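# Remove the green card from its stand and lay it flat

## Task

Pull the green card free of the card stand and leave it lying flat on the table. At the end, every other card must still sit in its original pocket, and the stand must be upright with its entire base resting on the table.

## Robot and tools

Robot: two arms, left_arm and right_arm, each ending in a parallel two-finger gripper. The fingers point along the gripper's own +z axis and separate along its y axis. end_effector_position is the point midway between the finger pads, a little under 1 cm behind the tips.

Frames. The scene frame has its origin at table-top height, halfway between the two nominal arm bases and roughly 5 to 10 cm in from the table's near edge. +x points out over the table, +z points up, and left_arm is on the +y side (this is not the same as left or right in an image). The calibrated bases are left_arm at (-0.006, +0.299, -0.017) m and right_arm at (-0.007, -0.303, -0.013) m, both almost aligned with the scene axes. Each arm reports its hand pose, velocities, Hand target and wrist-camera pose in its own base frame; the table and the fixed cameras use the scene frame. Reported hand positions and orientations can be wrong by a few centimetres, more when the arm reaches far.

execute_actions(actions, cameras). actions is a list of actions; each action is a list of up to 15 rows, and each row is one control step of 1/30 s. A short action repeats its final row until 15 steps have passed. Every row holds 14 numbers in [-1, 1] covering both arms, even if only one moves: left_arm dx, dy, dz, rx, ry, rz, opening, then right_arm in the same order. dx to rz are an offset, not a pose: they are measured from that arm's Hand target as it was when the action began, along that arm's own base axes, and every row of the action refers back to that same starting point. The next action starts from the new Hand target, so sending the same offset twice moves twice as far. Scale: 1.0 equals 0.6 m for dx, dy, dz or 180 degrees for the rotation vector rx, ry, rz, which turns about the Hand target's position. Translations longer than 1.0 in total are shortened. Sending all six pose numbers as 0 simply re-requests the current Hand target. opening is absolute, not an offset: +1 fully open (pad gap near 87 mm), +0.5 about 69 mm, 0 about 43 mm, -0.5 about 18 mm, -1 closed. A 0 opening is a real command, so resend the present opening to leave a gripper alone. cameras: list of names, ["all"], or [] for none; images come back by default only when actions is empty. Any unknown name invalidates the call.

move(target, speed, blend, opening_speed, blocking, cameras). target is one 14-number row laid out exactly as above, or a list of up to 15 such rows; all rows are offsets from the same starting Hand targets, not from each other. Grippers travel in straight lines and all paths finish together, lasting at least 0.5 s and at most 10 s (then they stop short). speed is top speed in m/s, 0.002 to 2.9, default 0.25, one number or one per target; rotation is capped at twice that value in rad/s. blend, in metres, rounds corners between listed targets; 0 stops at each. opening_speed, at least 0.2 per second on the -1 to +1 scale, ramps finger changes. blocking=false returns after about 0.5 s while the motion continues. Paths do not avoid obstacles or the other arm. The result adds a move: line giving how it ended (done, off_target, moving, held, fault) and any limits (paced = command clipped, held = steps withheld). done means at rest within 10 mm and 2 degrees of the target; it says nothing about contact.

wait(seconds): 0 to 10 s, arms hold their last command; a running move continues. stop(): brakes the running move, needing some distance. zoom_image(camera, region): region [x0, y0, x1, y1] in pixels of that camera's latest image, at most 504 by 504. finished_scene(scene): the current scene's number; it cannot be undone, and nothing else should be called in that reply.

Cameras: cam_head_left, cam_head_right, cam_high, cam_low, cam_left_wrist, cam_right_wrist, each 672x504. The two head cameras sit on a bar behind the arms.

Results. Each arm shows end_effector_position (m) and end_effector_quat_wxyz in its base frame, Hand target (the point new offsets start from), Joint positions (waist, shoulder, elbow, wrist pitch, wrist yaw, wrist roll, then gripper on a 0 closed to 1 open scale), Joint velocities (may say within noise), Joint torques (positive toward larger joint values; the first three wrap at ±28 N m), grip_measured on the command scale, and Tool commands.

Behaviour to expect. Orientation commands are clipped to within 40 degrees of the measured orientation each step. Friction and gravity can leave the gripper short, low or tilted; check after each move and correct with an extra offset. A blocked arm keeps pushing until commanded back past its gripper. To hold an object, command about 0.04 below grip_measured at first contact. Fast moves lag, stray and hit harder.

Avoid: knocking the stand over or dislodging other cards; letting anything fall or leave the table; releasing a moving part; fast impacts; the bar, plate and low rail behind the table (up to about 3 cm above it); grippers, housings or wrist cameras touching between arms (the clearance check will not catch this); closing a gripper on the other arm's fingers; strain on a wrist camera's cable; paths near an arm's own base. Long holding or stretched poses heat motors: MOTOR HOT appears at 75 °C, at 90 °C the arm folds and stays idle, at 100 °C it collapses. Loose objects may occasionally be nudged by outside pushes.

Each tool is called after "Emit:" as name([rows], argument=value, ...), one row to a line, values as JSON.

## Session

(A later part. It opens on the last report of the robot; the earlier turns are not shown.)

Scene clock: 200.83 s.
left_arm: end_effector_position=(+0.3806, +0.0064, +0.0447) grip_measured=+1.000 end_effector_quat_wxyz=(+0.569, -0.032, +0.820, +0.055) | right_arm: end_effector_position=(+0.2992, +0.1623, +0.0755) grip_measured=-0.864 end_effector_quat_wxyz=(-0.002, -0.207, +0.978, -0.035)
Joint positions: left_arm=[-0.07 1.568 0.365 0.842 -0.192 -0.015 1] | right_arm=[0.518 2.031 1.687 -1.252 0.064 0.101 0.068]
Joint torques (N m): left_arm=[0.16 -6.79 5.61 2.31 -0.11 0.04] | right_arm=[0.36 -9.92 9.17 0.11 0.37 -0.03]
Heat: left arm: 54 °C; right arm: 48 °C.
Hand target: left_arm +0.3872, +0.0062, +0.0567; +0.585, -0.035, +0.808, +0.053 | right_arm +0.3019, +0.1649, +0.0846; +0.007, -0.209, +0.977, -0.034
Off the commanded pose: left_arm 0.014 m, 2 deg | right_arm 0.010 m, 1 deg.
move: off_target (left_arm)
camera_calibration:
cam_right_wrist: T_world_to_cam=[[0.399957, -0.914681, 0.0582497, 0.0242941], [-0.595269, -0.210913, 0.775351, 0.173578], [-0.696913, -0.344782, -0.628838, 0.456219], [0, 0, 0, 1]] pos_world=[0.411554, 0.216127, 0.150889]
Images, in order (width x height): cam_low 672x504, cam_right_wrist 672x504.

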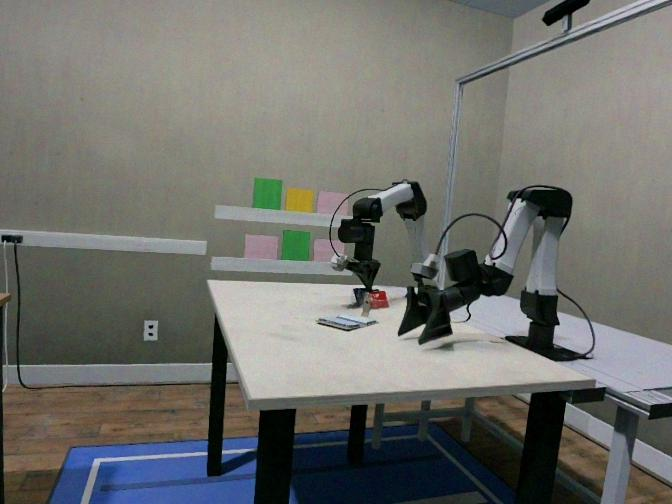

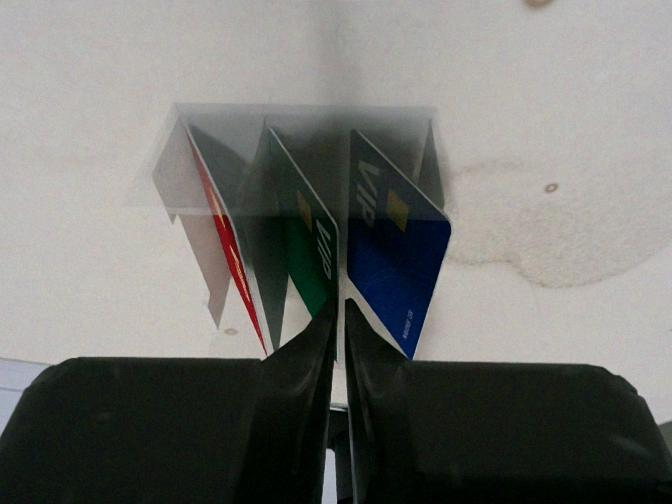

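Emit:
move([
  [0,0,0,0,0,0,1,0.001,-0.002,0.01,0,0,0,-0.862],
], speed=0.02, cameras=["cam_right_wrist","cam_low"])

Emit:
zoom_image(camera="cam_right_wrist", region=[280, 240, 400, 360])

Emit:
zoom_image(camera="cam_low", region=[330, 260, 400, 315])

Scene clock: 204.83 s.
left_arm: end_effector_position=(+0.3806, +0.0064, +0.0447) grip_measured=+1.000 end_effector_quat_wxyz=(+0.569, -0.032, +0.820, +0.055) | right_arm: end_effector_position=(+0.2989, +0.1621, +0.0808) grip_measured=-0.858 end_effector_quat_wxyz=(-0.004, -0.207, +0.978, -0.035)
Joint positions: left_arm=[-0.07 1.568 0.365 0.842 -0.192 -0.015 1] | right_arm=[0.518 2.031 1.707 -1.276 0.064 0.101 0.071]
Joint torques (N m): left_arm=[0.16 -6.79 5.61 2.31 -0.11 0.05] | right_arm=[0.06 -10.09 9.29 0.13 0.37 -0.06]
Heat: left arm: 54 °C; right arm: 48 °C.
Hand target: left_arm +0.3872, +0.0062, +0.0567; +0.585, -0.035, +0.808, +0.053 | right_arm +0.3026, +0.1637, +0.0907; +0.007, -0.209, +0.977, -0.034
Off the commanded pose: left_arm 0.014 m, 2 deg | right_arm 0.011 m, 1 deg.
move: off_target (left_arm, right_arm)
camera_calibration:
cam_right_wrist: T_world_to_cam=[[0.400124, -0.914582, 0.0586491, 0.0238103], [-0.592933, -0.209545, 0.77751, 0.168176], [-0.698807, -0.345876, -0.62613, 0.45973], [0, 0, 0, 1]] pos_world=[0.411453, 0.216026, 0.155695]
Images, in order (width x height): cam_low 672x504, cam_right_wrist 672x504.

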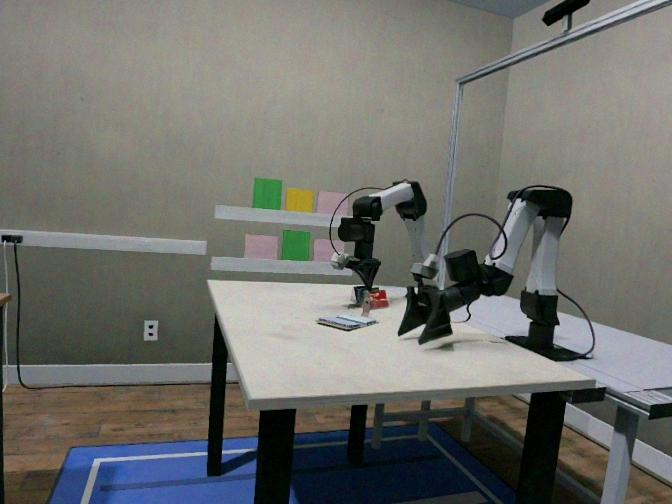

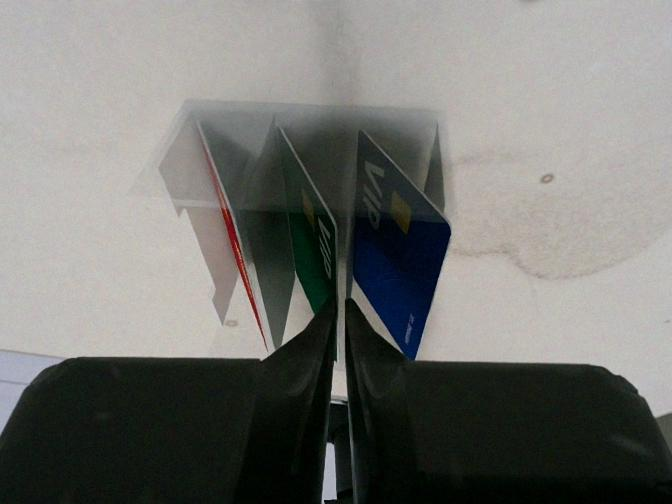

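Scaled by 4.200 from the camera's 672x504 image, which has a finer 960x720 frame.

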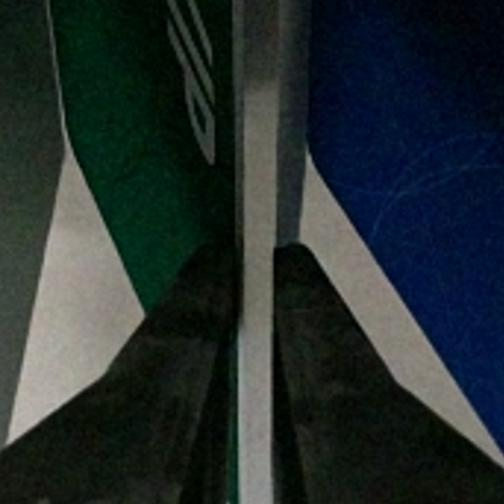

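Scaled by 7.200 from the camera's 672x504 image, which has a finer 960x720 frame.

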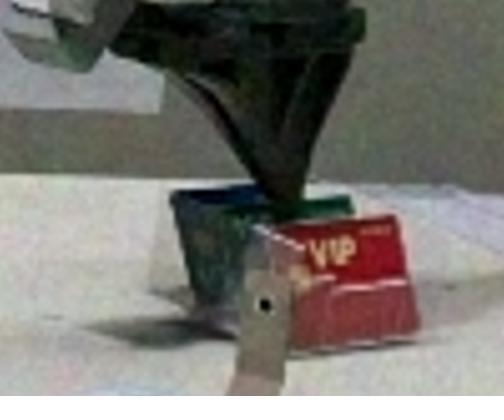

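Emit:
move([
  [0,0,0,0,0,0,1,-0.002,0.004,-0.034,0,0,0,-0.862],
  [0,0,0,0,0,0,1,-0.002,0.004,-0.034,0,0,0,-0.75],
], speed=0.04, opening_speed=0.3, cameras=["cam_right_wrist","cam_low"])

Emit:
zoom_image(camera="cam_right_wrist", region=[280, 240, 400, 360])

Emit:
zoom_image(camera="cam_low", region=[330, 260, 400, 315])

Scene clock: 213.27 s.
left_arm: end_effector_position=(+0.3806, +0.0064, +0.0447) grip_measured=+1.000 end_effector_quat_wxyz=(+0.569, -0.032, +0.820, +0.055) | right_arm: end_effector_position=(+0.3022, +0.1640, +0.0724) grip_measured=-0.750 end_effector_quat_wxyz=(+0.005, -0.207, +0.978, -0.032)
Joint positions: left_arm=[-0.07 1.568 0.365 0.842 -0.192 -0.015 1] | right_arm=[0.518 2.031 1.677 -1.227 0.064 0.101 0.125]
Joint torques (N m): left_arm=[0.16 -6.8 5.63 2.3 -0.11 0.05] | right_arm=[0.68 -9.43 5.57 0.4 0.37 0.01]
Heat: left arm: 54 °C; right arm: 48 °C.
Hand target: left_arm +0.3872, +0.0062, +0.0567; +0.585, -0.035, +0.808, +0.053 | right_arm +0.3014, +0.1661, +0.0703; +0.007, -0.209, +0.977, -0.034
Off the commanded pose: left_arm 0.014 m, 2 deg | right_arm 0.003 m, 0 deg.
move: off_target (left_arm)
camera_calibration:
cam_right_wrist: T_world_to_cam=[[0.399238, -0.915097, 0.05662, 0.0252103], [-0.60522, -0.216649, 0.76601, 0.182794], [-0.688707, -0.340088, -0.64033, 0.454468], [0, 0, 0, 1]] pos_world=[0.413561, 0.217231, 0.14956]
Images, in order (width x height): cam_low 672x504, cam_right_wrist 672x504.

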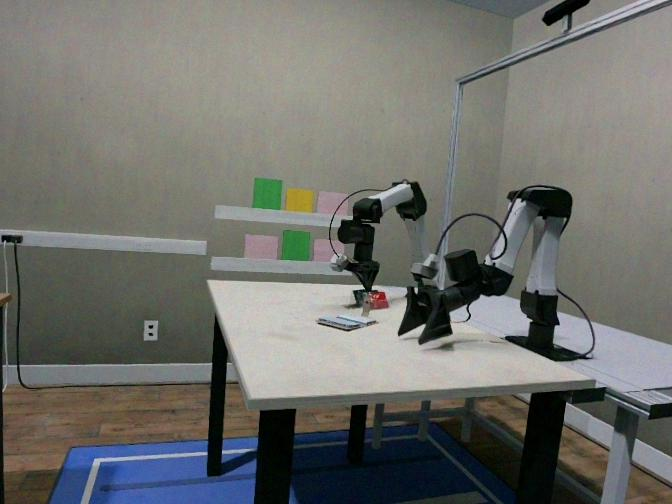

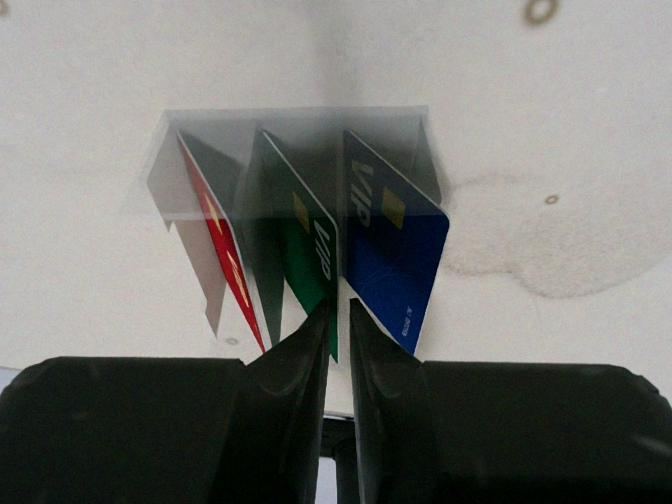

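Scaled by 4.200 from the camera's 672x504 image, which has a finer 960x720 frame.

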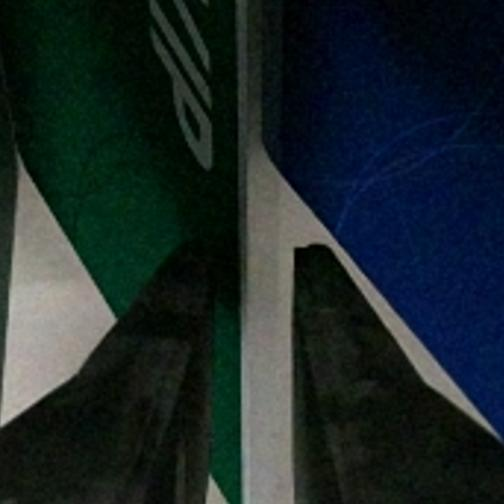

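Scaled by 7.200 from the camera's 672x504 image, which has a finer 960x720 frame.

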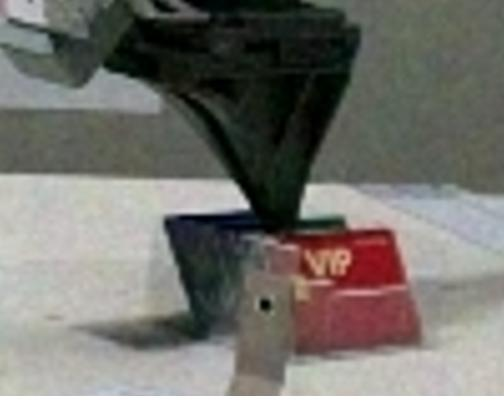

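Emit:
zoom_image(camera="cam_right_wrist", region=[310, 260, 370, 375])

Emit:
zoom_image(camera="cam_right_wrist", region=[140, 100, 460, 340])

Scaled by 4.383 from the camera's 672x504 image, which has a finer 960x720 frame.

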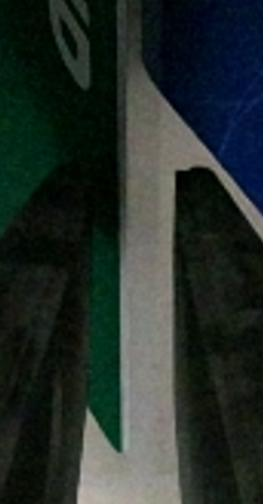

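Scaled by 1.575 from the camera's 672x504 image, which has a finer 960x720 frame.

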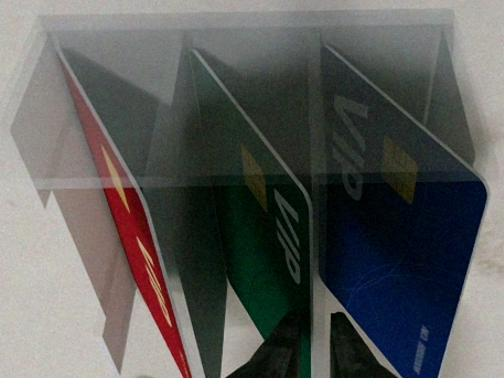

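Emit:
move([
  [0,0,0,0,0,0,1,0.001,-0.002,-0.004,0,0,0,-0.72],
  [0,0,0,0,0,0,1,0.007,-0.0155,-0.004,0,0,0,-0.72],
  [0,0,0,0,0,0,1,0.013,-0.029,0.033,0,0,0,-0.72],
], speed=0.03, blend=[0.001,0.001,0], cameras=["cam_right_wrist","cam_low"])

Emit:
zoom_image(camera="cam_right_wrist", region=[280, 240, 400, 360])

Emit:
zoom_image(camera="cam_low", region=[330, 260, 400, 315])

Scene clock: 231.03 s.
left_arm: end_effector_position=(+0.3806, +0.0064, +0.0447) grip_measured=+1.000 end_effector_quat_wxyz=(+0.569, -0.032, +0.820, +0.055) | right_arm: end_effector_position=(+0.3044, +0.1481, +0.0788) grip_measured=-0.721 end_effector_quat_wxyz=(-0.008, -0.205, +0.978, -0.036)
Joint positions: left_arm=[-0.07 1.568 0.365 0.842 -0.192 -0.015 1] | right_arm=[0.478 2.031 1.698 -1.271 0.064 0.066 0.14]
Joint torques (N m): left_arm=[0.17 -6.79 5.61 2.31 -0.11 0.05] | right_arm=[-0.17 -10.58 9.02 0.15 0.37 -0.14]
Heat: left arm: 55 °C; right arm: 48 °C.
Hand target: left_arm +0.3872, +0.0062, +0.0567; +0.585, -0.035, +0.808, +0.053 | right_arm +0.3091, +0.1486, +0.0901; +0.007, -0.209, +0.977, -0.034
Off the commanded pose: left_arm 0.014 m, 2 deg | right_arm 0.012 m, 2 deg.
move: off_target (left_arm, right_arm); blend cut to 0 m at target 1
camera_calibration:
cam_right_wrist: T_world_to_cam=[[0.396659, -0.916124, 0.0581248, 0.0102671], [-0.588436, -0.205158, 0.782082, 0.167635], [-0.70456, -0.344422, -0.620458, 0.458548], [0, 0, 0, 1]] pos_world=[0.417644, 0.201732, 0.152809]
Images, in order (width x height): cam_low 672x504, cam_right_wrist 672x504.

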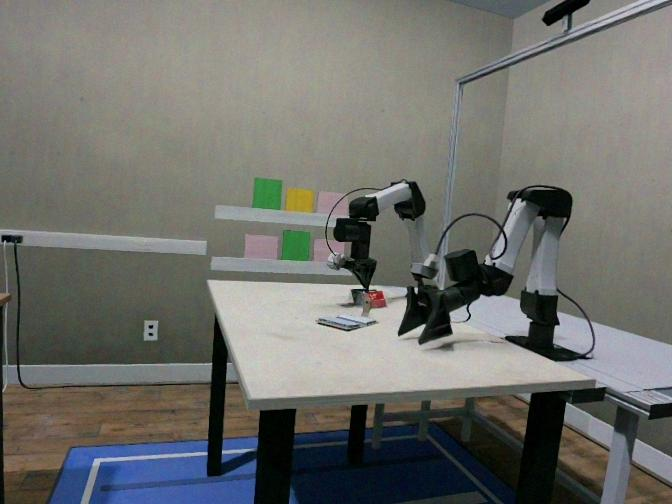

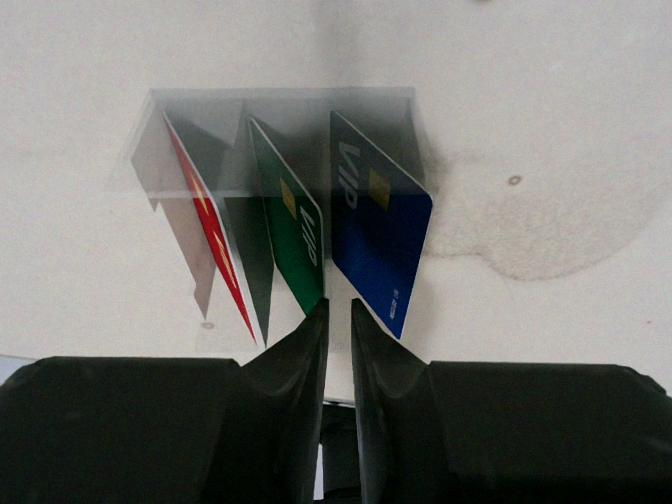

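Scaled by 4.200 from the camera's 672x504 image, which has a finer 960x720 frame.

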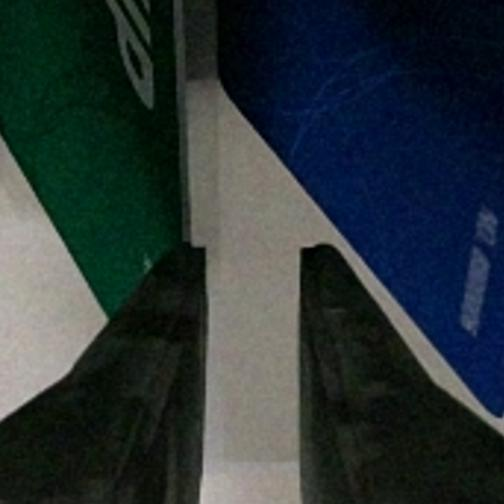

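Scaled by 7.200 from the camera's 672x504 image, which has a finer 960x720 frame.

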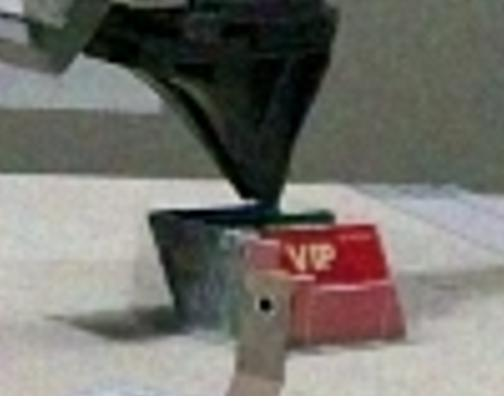

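Emit:
move([
  [0,0,0,0,0,0,1,-0.0051,0.0114,0.035,0.0862,0.0385,0,-0.6],
  [0,0,0,0,0,0,1,-0.0051,0.0114,-0.0235,0.0862,0.0385,0,-0.6],
  [0,0,0,0,0,0,1,-0.0051,0.0114,-0.0235,0.0862,0.0385,0,-0.8],
], speed=0.1, opening_speed=0.5, cameras=["cam_right_wrist"])

Emit:
zoom_image(camera="cam_right_wrist", region=[280, 240, 400, 360])

Scene clock: 239.70 s.
left_arm: end_effector_position=(+0.3806, +0.0064, +0.0447) grip_measured=+1.000 end_effector_quat_wxyz=(+0.569, -0.032, +0.820, +0.055) | right_arm: end_effector_position=(+0.3065, +0.1539, +0.0762) grip_measured=-0.800 end_effector_quat_wxyz=(-0.027, -0.203, +0.973, +0.104)
Joint positions: left_arm=[-0.07 1.568 0.365 0.842 -0.192 -0.015 1] | right_arm=[0.362 2.031 1.676 -1.237 -0.214 -0.052 0.1]
Joint torques (N m): left_arm=[0.16 -6.8 5.6 2.31 -0.11 0.05] | right_arm=[-0.1 -9.77 5.55 0.38 0.06 -0.14]
Heat: left arm: 55 °C; right arm: 49 °C.
Hand target: left_arm +0.3872, +0.0062, +0.0567; +0.585, -0.035, +0.808, +0.053 | right_arm +0.3061, +0.1555, +0.0760; -0.024, -0.208, +0.972, +0.111
Off the commanded pose: left_arm 0.014 m, 2 deg | right_arm 0.002 m, 1 deg.
move: off_target (left_arm)
camera_calibration:
cam_right_wrist: T_world_to_cam=[[0.384374, -0.896237, -0.221397, 0.0368735], [-0.516931, -0.407646, 0.752733, 0.183627], [-0.764878, -0.174884, -0.619981, 0.452799], [0, 0, 0, 1]] pos_world=[0.427085, 0.18709, 0.150668]
Images, in order (width x height): cam_right_wrist 672x504.

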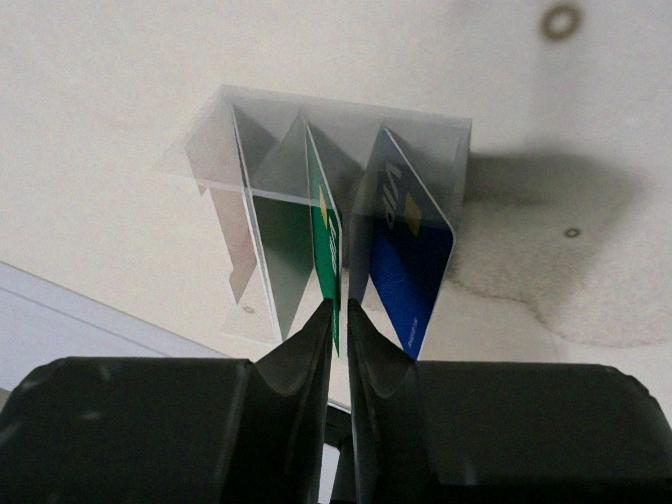

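Scaled by 4.200 from the camera's 672x504 image, which has a finer 960x720 frame.

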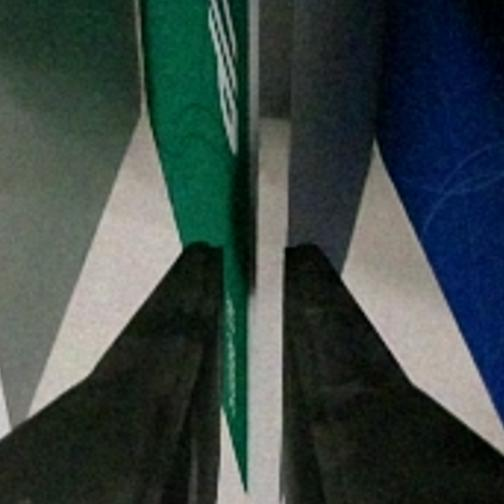

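Emit:
move(target=[0,0,0,0,0,0,1,0,0,0,0,0,0,-1], opening_speed=0.2, cameras=["cam_right_wrist"])

Emit:
zoom_image(camera="cam_right_wrist", region=[280, 240, 400, 360])

Scene clock: 242.43 s.
left_arm: end_effector_position=(+0.3806, +0.0064, +0.0447) grip_measured=+1.000 end_effector_quat_wxyz=(+0.569, -0.032, +0.820, +0.055) | right_arm: end_effector_position=(+0.3065, +0.1539, +0.0762) grip_measured=-0.969 end_effector_quat_wxyz=(-0.027, -0.203, +0.973, +0.104)
Joint positions: left_arm=[-0.07 1.568 0.365 0.842 -0.192 -0.015 1] | right_arm=[0.362 2.031 1.676 -1.237 -0.214 -0.052 0.016]
Joint torques (N m): left_arm=[0.18 -6.8 5.63 2.3 -0.11 0.05] | right_arm=[-0.12 -9.76 5.52 0.37 0.06 -0.15]
Heat: left arm: 55 °C; right arm: 49 °C.
Hand target: left_arm +0.3872, +0.0062, +0.0567; +0.585, -0.035, +0.808, +0.053 | right_arm +0.3061, +0.1555, +0.0760; -0.024, -0.208, +0.972, +0.111
Off the commanded pose: left_arm 0.014 m, 2 deg | right_arm 0.002 m, 1 deg.
move: off_target (left_arm)
camera_calibration:
cam_right_wrist: T_world_to_cam=[[0.384374, -0.896237, -0.221397, 0.0368735], [-0.516931, -0.407646, 0.752733, 0.183627], [-0.764878, -0.174884, -0.619981, 0.452799], [0, 0, 0, 1]] pos_world=[0.427085, 0.18709, 0.150668]
Images, in order (width x height): cam_right_wrist 672x504.

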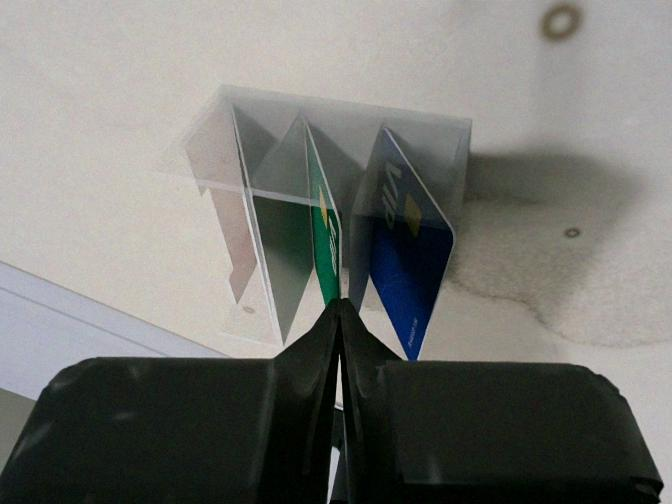

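Scaled by 4.200 from the camera's 672x504 image, which has a finer 960x720 frame.

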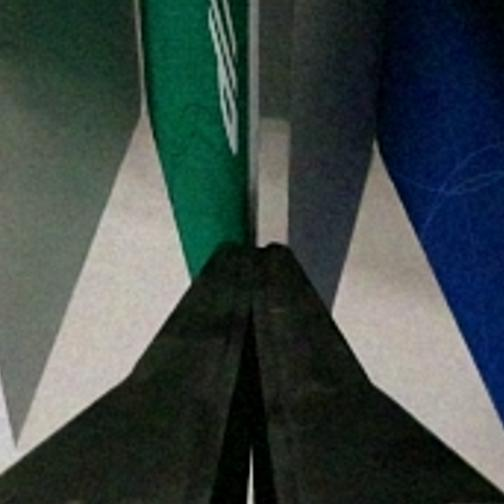

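Emit:
move([
  [0,0,0,0,0,0,1,0,0,0,0,0,0,-0.6],
  [0,0,0,0,0,0,1,0,0,0.055,0,0,0,-0.6],
  [0,0,0,0,0,0,1,0,0,-0.002,0,0,0,-0.6],
  [0,0,0,0,0,0,1,0,0,-0.002,0,0,0,-1],
], speed=0.1, opening_speed=0.4, cameras=["cam_right_wrist"])

Emit:
zoom_image(camera="cam_right_wrist", region=[280, 240, 400, 360])

Scene clock: 249.30 s.
left_arm: end_effector_position=(+0.3806, +0.0064, +0.0447) grip_measured=+1.000 end_effector_quat_wxyz=(+0.569, -0.032, +0.820, +0.055) | right_arm: end_effector_position=(+0.3066, +0.1539, +0.0752) grip_measured=-0.969 end_effector_quat_wxyz=(-0.026, -0.203, +0.973, +0.104)
Joint positions: left_arm=[-0.07 1.568 0.365 0.842 -0.192 -0.015 1] | right_arm=[0.362 2.031 1.672 -1.232 -0.214 -0.052 0.016]
Joint torques (N m): left_arm=[0.16 -6.8 5.63 2.31 -0.11 0.04] | right_arm=[-0.12 -9.74 5.52 0.38 0.06 -0.14]
Heat: left arm: 56 °C; right arm: 49 °C.
Hand target: left_arm +0.3872, +0.0062, +0.0567; +0.585, -0.035, +0.808, +0.053 | right_arm +0.3062, +0.1555, +0.0748; -0.024, -0.208, +0.972, +0.111
Off the commanded pose: left_arm 0.014 m, 2 deg | right_arm 0.002 m, 1 deg.
move: off_target (left_arm)
camera_calibration:
cam_right_wrist: T_world_to_cam=[[0.384884, -0.895938, -0.221717, 0.0365594], [-0.517268, -0.40834, 0.752125, 0.184637], [-0.764394, -0.174794, -0.620604, 0.45219], [0, 0, 0, 1]] pos_world=[0.427086, 0.18719, 0.149867]
Images, in order (width x height): cam_right_wrist 672x504.

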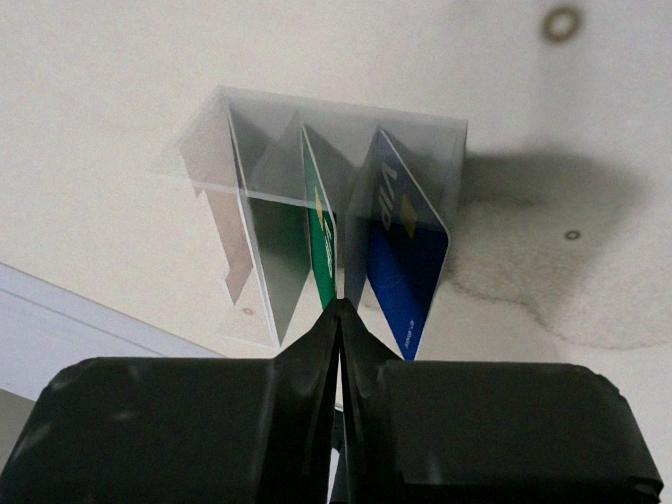

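Scaled by 4.200 from the camera's 672x504 image, which has a finer 960x720 frame.

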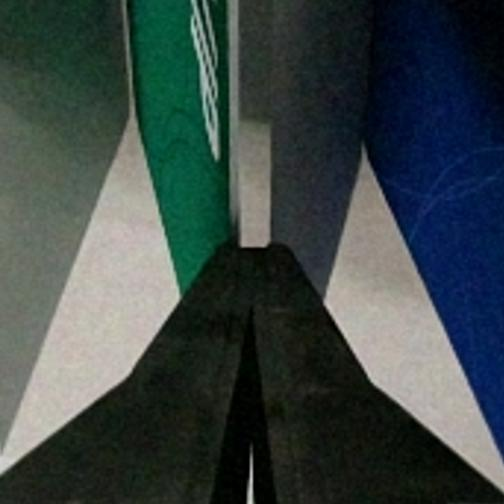

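Emit:
move([
  [0,0,0,0,0,0,1,0,0,0,0,0,0,-0.6],
  [0,0,0,0,0,0,1,-0.01,0,0.1,-0.08,-0.0375,0,-0.6],
  [0,0,0,0,0,0,1,-0.12,-0.05,0.15,-0.0862,-0.0385,0,-0.6],
], speed=0.2, cameras=["cam_right_wrist","cam_head_right","cam_head_left"])

Emit:
zoom_image(camera="cam_right_wrist", region=[130, 80, 510, 400])

Scene clock: 269.77 s.
left_arm: end_effector_position=(+0.3806, +0.0064, +0.0447) grip_measured=+1.000 end_effector_quat_wxyz=(+0.569, -0.032, +0.820, +0.055) | right_arm: end_effector_position=(+0.2399, +0.1271, +0.1616) grip_measured=-0.600 end_effector_quat_wxyz=(+0.007, -0.210, +0.977, -0.030)
Joint positions: left_arm=[-0.07 1.568 0.365 0.842 -0.192 -0.015 1] | right_arm=[0.513 1.74 1.648 -1.483 0.061 0.089 0.2]
Joint torques (N m): left_arm=[0.16 -6.79 5.61 2.3 -0.11 0.05] | right_arm=[0.72 -8.39 5.42 0.19 0.41 0.08]
Heat: left arm: 56 °C; right arm: 50 °C.
Hand target: left_arm +0.3872, +0.0062, +0.0567; +0.585, -0.035, +0.808, +0.053 | right_arm +0.2341, +0.1254, +0.1648; +0.007, -0.209, +0.977, -0.034
Off the commanded pose: left_arm 0.014 m, 2 deg | right_arm 0.007 m, 1 deg.
move: off_target (left_arm)
camera_calibration:
cam_right_wrist: T_world_to_cam=[[0.405669, -0.912506, 0.0525942, 0.0100609], [-0.605877, -0.225377, 0.762966, 0.0705032], [-0.684358, -0.341377, -0.644295, 0.455955], [0, 0, 0, 1]] pos_world=[0.350671, 0.180723, 0.239449]
Images, in order (width x height): cam_head_left 672x504, cam_head_right 672x504, cam_right_wrist 672x504.

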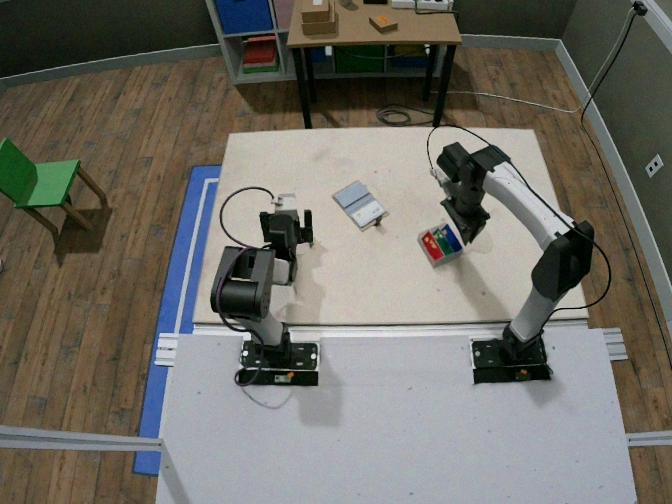

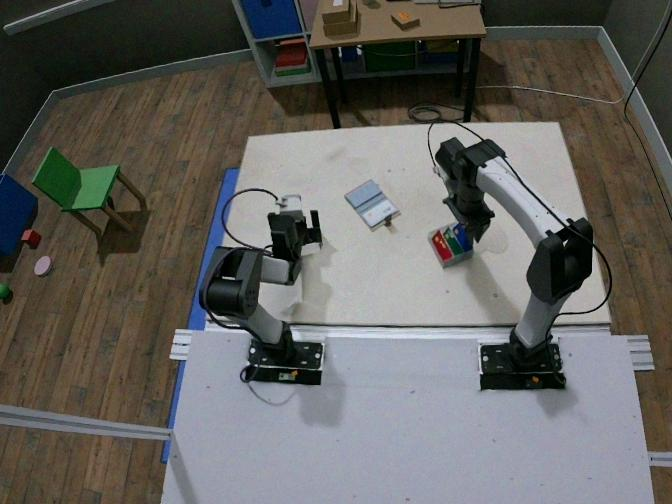

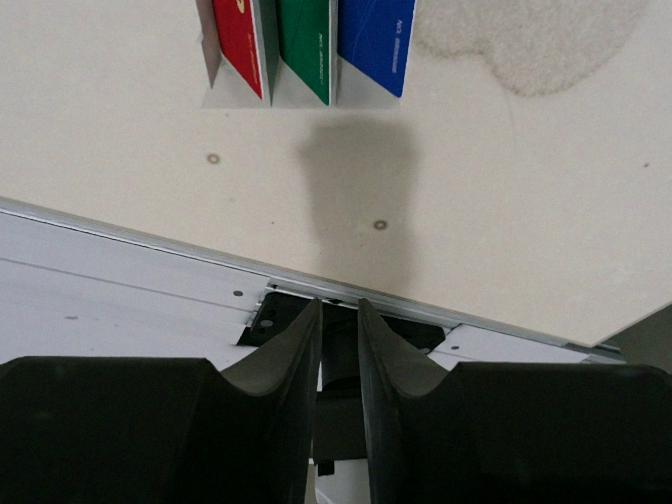

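Scaled by 1.326 from the camera's 672x504 image, which has a finer 960x720 frame.

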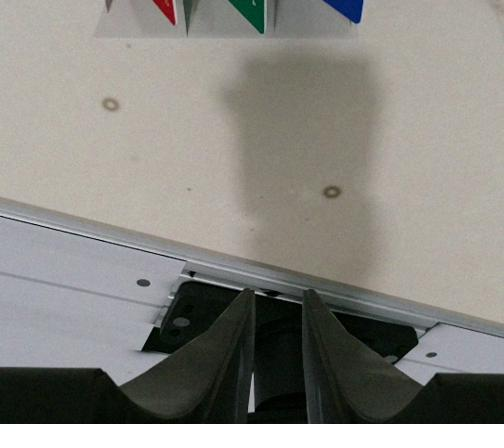

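Emit:
zoom_image(camera="cam_head_right", region=[415, 205, 505, 280])

Emit:
zoom_image(camera="cam_right_wrist", region=[190, 0, 430, 130])

Scaled by 5.600 from the camera's 672x504 image, which has a finer 960x720 frame.

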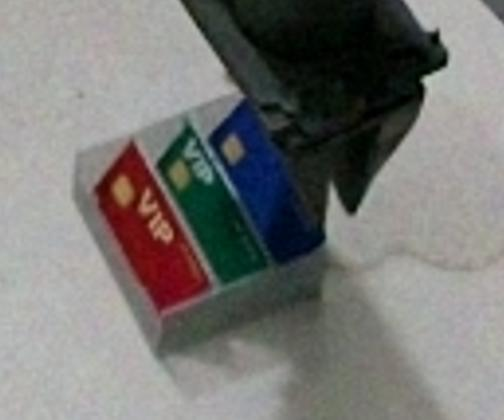

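Scaled by 2.100 from the camera's 672x504 image, which has a finer 960x720 frame.

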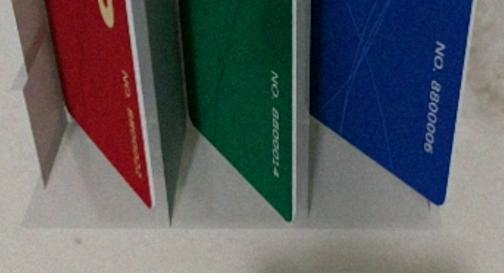

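Emit:
execute_actions(actions=[], cameras=["cam_low","cam_high"])

Emit:
zoom_image(camera="cam_low", region=[340, 275, 400, 320])

Emit:
zoom_image(camera="cam_high", region=[350, 200, 470, 290])

Scene clock: 277.43 s.
left_arm: end_effector_position=(+0.3806, +0.0064, +0.0447) grip_measured=+1.000 end_effector_quat_wxyz=(+0.569, -0.032, +0.820, +0.055) | right_arm: end_effector_position=(+0.2399, +0.1271, +0.1616) grip_measured=-0.600 end_effector_quat_wxyz=(+0.007, -0.210, +0.977, -0.030)
Joint positions: left_arm=[-0.07 1.568 0.365 0.842 -0.192 -0.015 1] | right_arm=[0.513 1.74 1.648 -1.483 0.061 0.09 0.2]
Joint velocities: within noise
Joint torques (N m): left_arm=[0.17 -6.78 5.63 2.31 -0.11 0.05] | right_arm=[0.72 -8.38 5.46 0.2 0.4 0.08]
Heat: left arm: 56 °C; right arm: 50 °C.
Hand target: left_arm +0.3872, +0.0062, +0.0567; +0.585, -0.035, +0.808, +0.053 | right_arm +0.2341, +0.1255, +0.1648; +0.007, -0.209, +0.977, -0.034
Tool commands: left_gripper/opening=+1.0 right_gripper/opening=-0.6
Off the commanded pose: left_arm 0.014 m, 2 deg | right_arm 0.007 m, 1 deg.
Images, in order (width x height): cam_high 672x504, cam_low 672x504.

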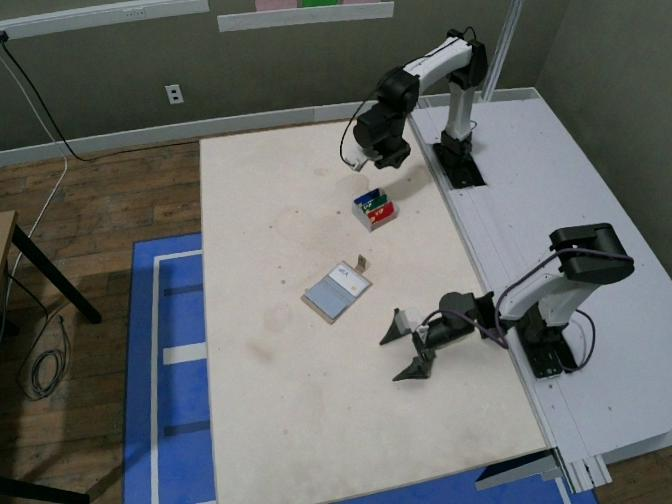

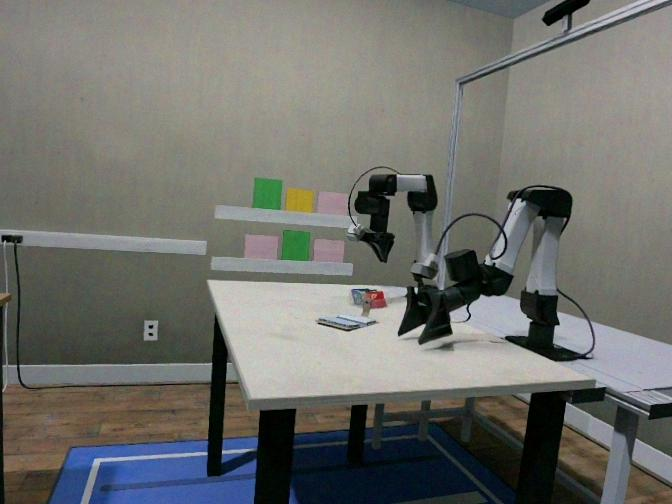

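Scaled by 8.400 from the camera's 672x504 image, which has a finer 960x720 frame.

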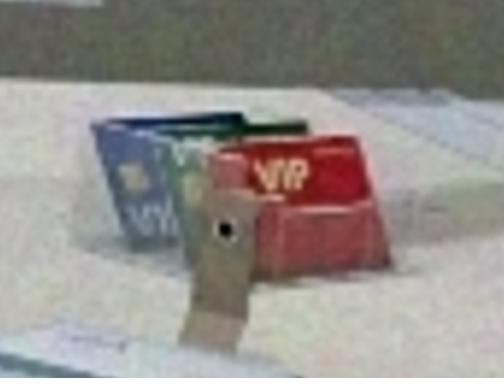

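Scaled by 4.200 from the camera's 672x504 image, which has a finer 960x720 frame.

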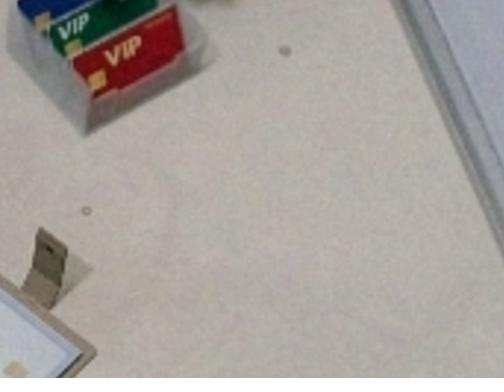

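Emit:
move([
  [0,0,0,0,0,0,1,0.1193,0.0515,-0.08,0.0862,0.0385,0,-0.6],
  [0,0,0,0,0,0,1,0.1193,0.0515,-0.1517,0.0862,0.0385,0,-0.6],
  [0,0,0,0,0,0,1,0.1193,0.0515,-0.1517,0.0862,0.0385,0,-0.8],
], speed=[0.2,0.1,0.1], opening_speed=0.5, cameras=["cam_right_wrist"])

Emit:
zoom_image(camera="cam_right_wrist", region=[280, 240, 400, 360])

Scene clock: 285.10 s.
left_arm: end_effector_position=(+0.3806, +0.0064, +0.0447) grip_measured=+1.000 end_effector_quat_wxyz=(+0.569, -0.032, +0.820, +0.055) | right_arm: end_effector_position=(+0.3067, +0.1543, +0.0803) grip_measured=-0.800 end_effector_quat_wxyz=(-0.017, -0.203, +0.973, +0.105)
Joint positions: left_arm=[-0.07 1.568 0.365 0.842 -0.192 -0.015 1] | right_arm=[0.363 2.011 1.667 -1.227 -0.214 -0.049 0.1]
Joint torques (N m): left_arm=[0.17 -6.8 5.63 2.31 -0.11 0.05] | right_arm=[0.05 -8.03 5.68 0.4 0.06 -0.14]
Heat: left arm: 57 °C; right arm: 49 °C.
Hand target: left_arm +0.3872, +0.0062, +0.0567; +0.585, -0.035, +0.808, +0.053 | right_arm +0.3058, +0.1564, +0.0738; -0.024, -0.208, +0.972, +0.111
Off the commanded pose: left_arm 0.014 m, 2 deg | right_arm 0.007 m, 1 deg.
move: off_target (left_arm)
camera_calibration:
cam_right_wrist: T_world_to_cam=[[0.386711, -0.895452, -0.220501, 0.0372007], [-0.531166, -0.411735, 0.740498, 0.186755], [-0.753868, -0.169236, -0.634856, 0.452577], [0, 0, 0, 1]] pos_world=[0.425995, 0.186797, 0.157232]
Images, in order (width x height): cam_right_wrist 672x504.

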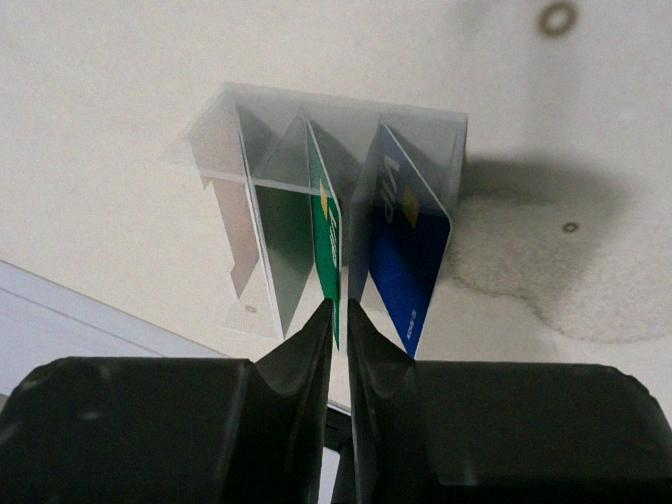

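Scaled by 4.200 from the camera's 672x504 image, which has a finer 960x720 frame.

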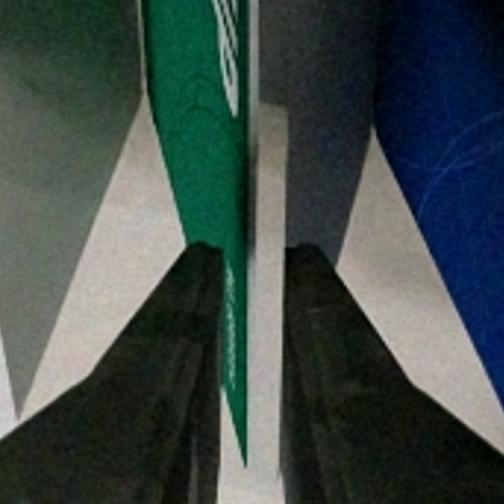

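Emit:
move([
  [0,0,0,0,0,0,1,0,0,0.055,0,0,0,-0.7],
  [0,0,0,0,0,0,1,0,0,-0.002,0,0,0,-0.7],
  [0,0,0,0,0,0,1,0,0,-0.001,0,0,0,-0.8],
], speed=0.1, opening_speed=0.5, cameras=["cam_right_wrist"])

Emit:
zoom_image(camera="cam_right_wrist", region=[280, 240, 400, 360])

Scene clock: 290.33 s.
left_arm: end_effector_position=(+0.3806, +0.0064, +0.0447) grip_measured=+1.000 end_effector_quat_wxyz=(+0.569, -0.032, +0.820, +0.055) | right_arm: end_effector_position=(+0.3064, +0.1543, +0.0794) grip_measured=-0.800 end_effector_quat_wxyz=(-0.018, -0.203, +0.973, +0.106)
Joint positions: left_arm=[-0.07 1.568 0.365 0.842 -0.192 -0.015 1] | right_arm=[0.363 2.011 1.663 -1.224 -0.215 -0.049 0.1]
Joint torques (N m): left_arm=[0.17 -6.78 5.61 2.31 -0.11 0.05] | right_arm=[0.03 -7.99 5.85 0.41 0.05 -0.14]
Heat: left arm: 57 °C; right arm: 49 °C.
Hand target: left_arm +0.3872, +0.0062, +0.0567; +0.585, -0.035, +0.808, +0.053 | right_arm +0.3057, +0.1564, +0.0732; -0.024, -0.208, +0.972, +0.111
Off the commanded pose: left_arm 0.014 m, 2 deg | right_arm 0.007 m, 1 deg.
move: off_target (left_arm)
camera_calibration:
cam_right_wrist: T_world_to_cam=[[0.386501, -0.895338, -0.221329, 0.0372557], [-0.530435, -0.412109, 0.740814, 0.187097], [-0.754491, -0.168925, -0.634199, 0.451896], [0, 0, 0, 1]] pos_world=[0.425795, 0.186797, 0.156234]
Images, in order (width x height): cam_right_wrist 672x504.

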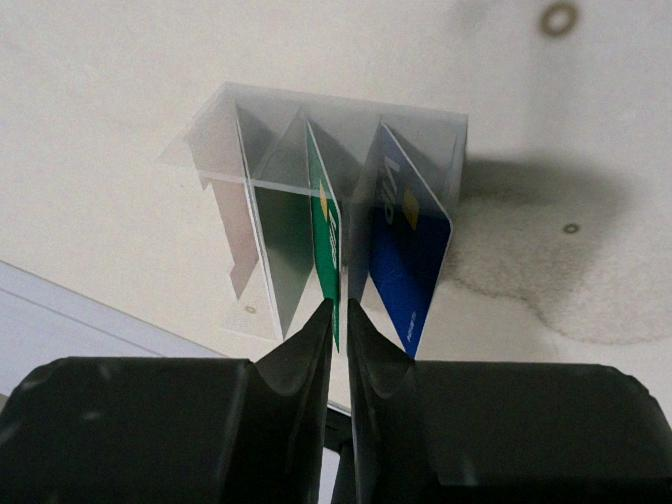

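Scaled by 4.200 from the camera's 672x504 image, which has a finer 960x720 frame.

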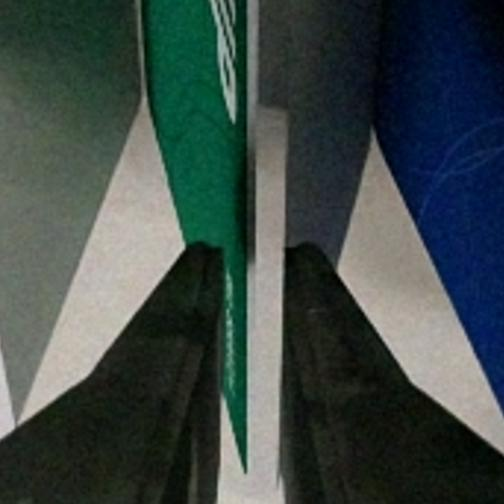

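Emit:
move([
  [0,0,0,0,0,0,1,0,0,0.03,0,0,0,-0.75],
  [0,0,0,0,0,0,1,0,0,-0.0095,0,0,0,-0.75],
  [0,0,0,0,0,0,1,0,0,-0.0095,0,0,0,-0.82],
], speed=0.1, opening_speed=0.5, cameras=["cam_right_wrist"])

Emit:
zoom_image(camera="cam_right_wrist", region=[280, 240, 400, 360])

Scene clock: 295.27 s.
left_arm: end_effector_position=(+0.3806, +0.0064, +0.0447) grip_measured=+1.000 end_effector_quat_wxyz=(+0.569, -0.032, +0.820, +0.055) | right_arm: end_effector_position=(+0.3067, +0.1545, +0.0742) grip_measured=-0.819 end_effector_quat_wxyz=(-0.017, -0.203, +0.973, +0.106)
Joint positions: left_arm=[-0.07 1.568 0.365 0.842 -0.192 -0.015 1] | right_arm=[0.363 2.014 1.646 -1.204 -0.215 -0.049 0.09]
Joint torques (N m): left_arm=[0.17 -6.79 5.61 2.3 -0.11 0.05] | right_arm=[0.02 -8.05 5.7 0.4 0.06 -0.14]
Heat: left arm: 57 °C; right arm: 49 °C.
Hand target: left_arm +0.3872, +0.0062, +0.0567; +0.585, -0.035, +0.808, +0.053 | right_arm +0.3057, +0.1564, +0.0675; -0.024, -0.208, +0.972, +0.111
Off the commanded pose: left_arm 0.014 m, 2 deg | right_arm 0.007 m, 1 deg.
move: off_target (left_arm)
camera_calibration:
cam_right_wrist: T_world_to_cam=[[0.386663, -0.895274, -0.221305, 0.0360322], [-0.530996, -0.412327, 0.74029, 0.191458], [-0.754012, -0.168731, -0.634819, 0.448619], [0, 0, 0, 1]] pos_world=[0.425995, 0.186898, 0.151032]
Images, in order (width x height): cam_right_wrist 672x504.

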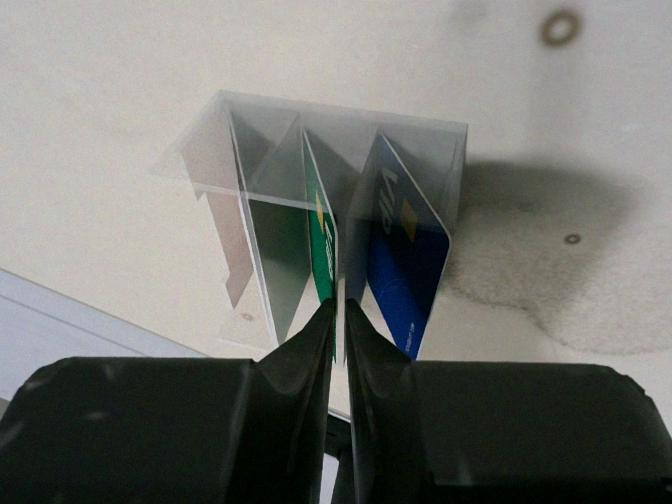

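Scaled by 4.200 from the camera's 672x504 image, which has a finer 960x720 frame.

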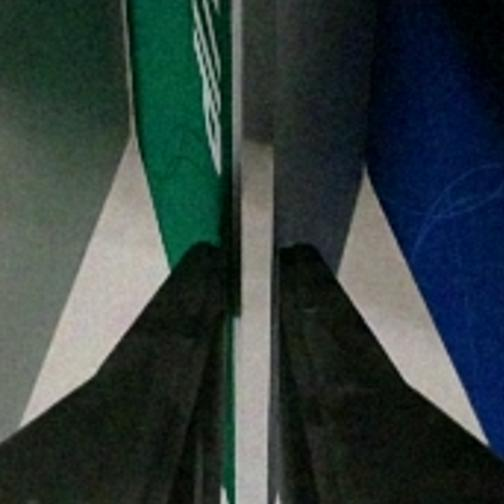

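Emit:
move([
  [0,0,0,0,0,0,1,-0.0018,0.004,0.045,0,0,0,-0.82],
  [0,0,0,0,0,0,1,-0.0018,0.004,0.0095,0,0,0,-0.82],
], speed=0.1, cameras=["cam_right_wrist"])

Emit:
zoom_image(camera="cam_right_wrist", region=[280, 240, 400, 360])

Scene clock: 308.77 s.
left_arm: end_effector_position=(+0.3806, +0.0064, +0.0447) grip_measured=+1.000 end_effector_quat_wxyz=(+0.569, -0.032, +0.820, +0.055) | right_arm: end_effector_position=(+0.3066, +0.1544, +0.0786) grip_measured=-0.819 end_effector_quat_wxyz=(-0.018, -0.203, +0.973, +0.106)
Joint positions: left_arm=[-0.07 1.568 0.365 0.842 -0.192 -0.015 1] | right_arm=[0.363 2.014 1.664 -1.224 -0.215 -0.049 0.09]
Joint torques (N m): left_arm=[0.14 -6.79 5.61 2.3 -0.11 0.05] | right_arm=[0.66 -8.36 5.65 0.39 0.06 -0.07]
Heat: left arm: 57 °C; right arm: 48 °C.
Hand target: left_arm +0.3872, +0.0062, +0.0567; +0.585, -0.035, +0.808, +0.053 | right_arm +0.3047, +0.1588, +0.0733; -0.024, -0.208, +0.972, +0.111
Off the commanded pose: left_arm 0.014 m, 2 deg | right_arm 0.007 m, 1 deg.
move: off_target (left_arm)
camera_calibration:
cam_right_wrist: T_world_to_cam=[[0.386156, -0.895476, -0.221374, 0.0372559], [-0.529078, -0.411603, 0.742064, 0.187284], [-0.755619, -0.169429, -0.63272, 0.451805], [0, 0, 0, 1]] pos_world=[0.426094, 0.186997, 0.155137]
Images, in order (width x height): cam_right_wrist 672x504.

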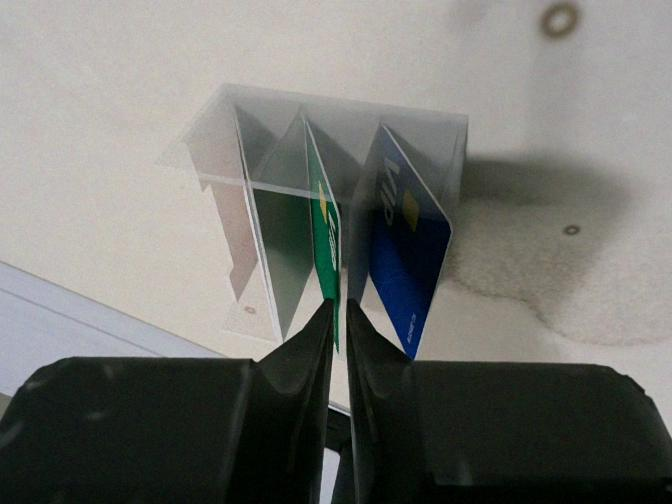

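Scaled by 4.200 from the camera's 672x504 image, which has a finer 960x720 frame.

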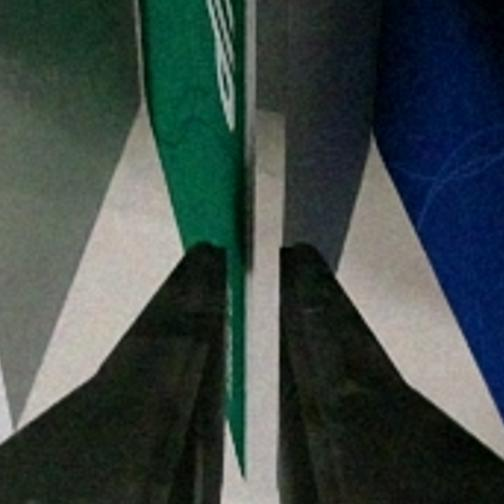

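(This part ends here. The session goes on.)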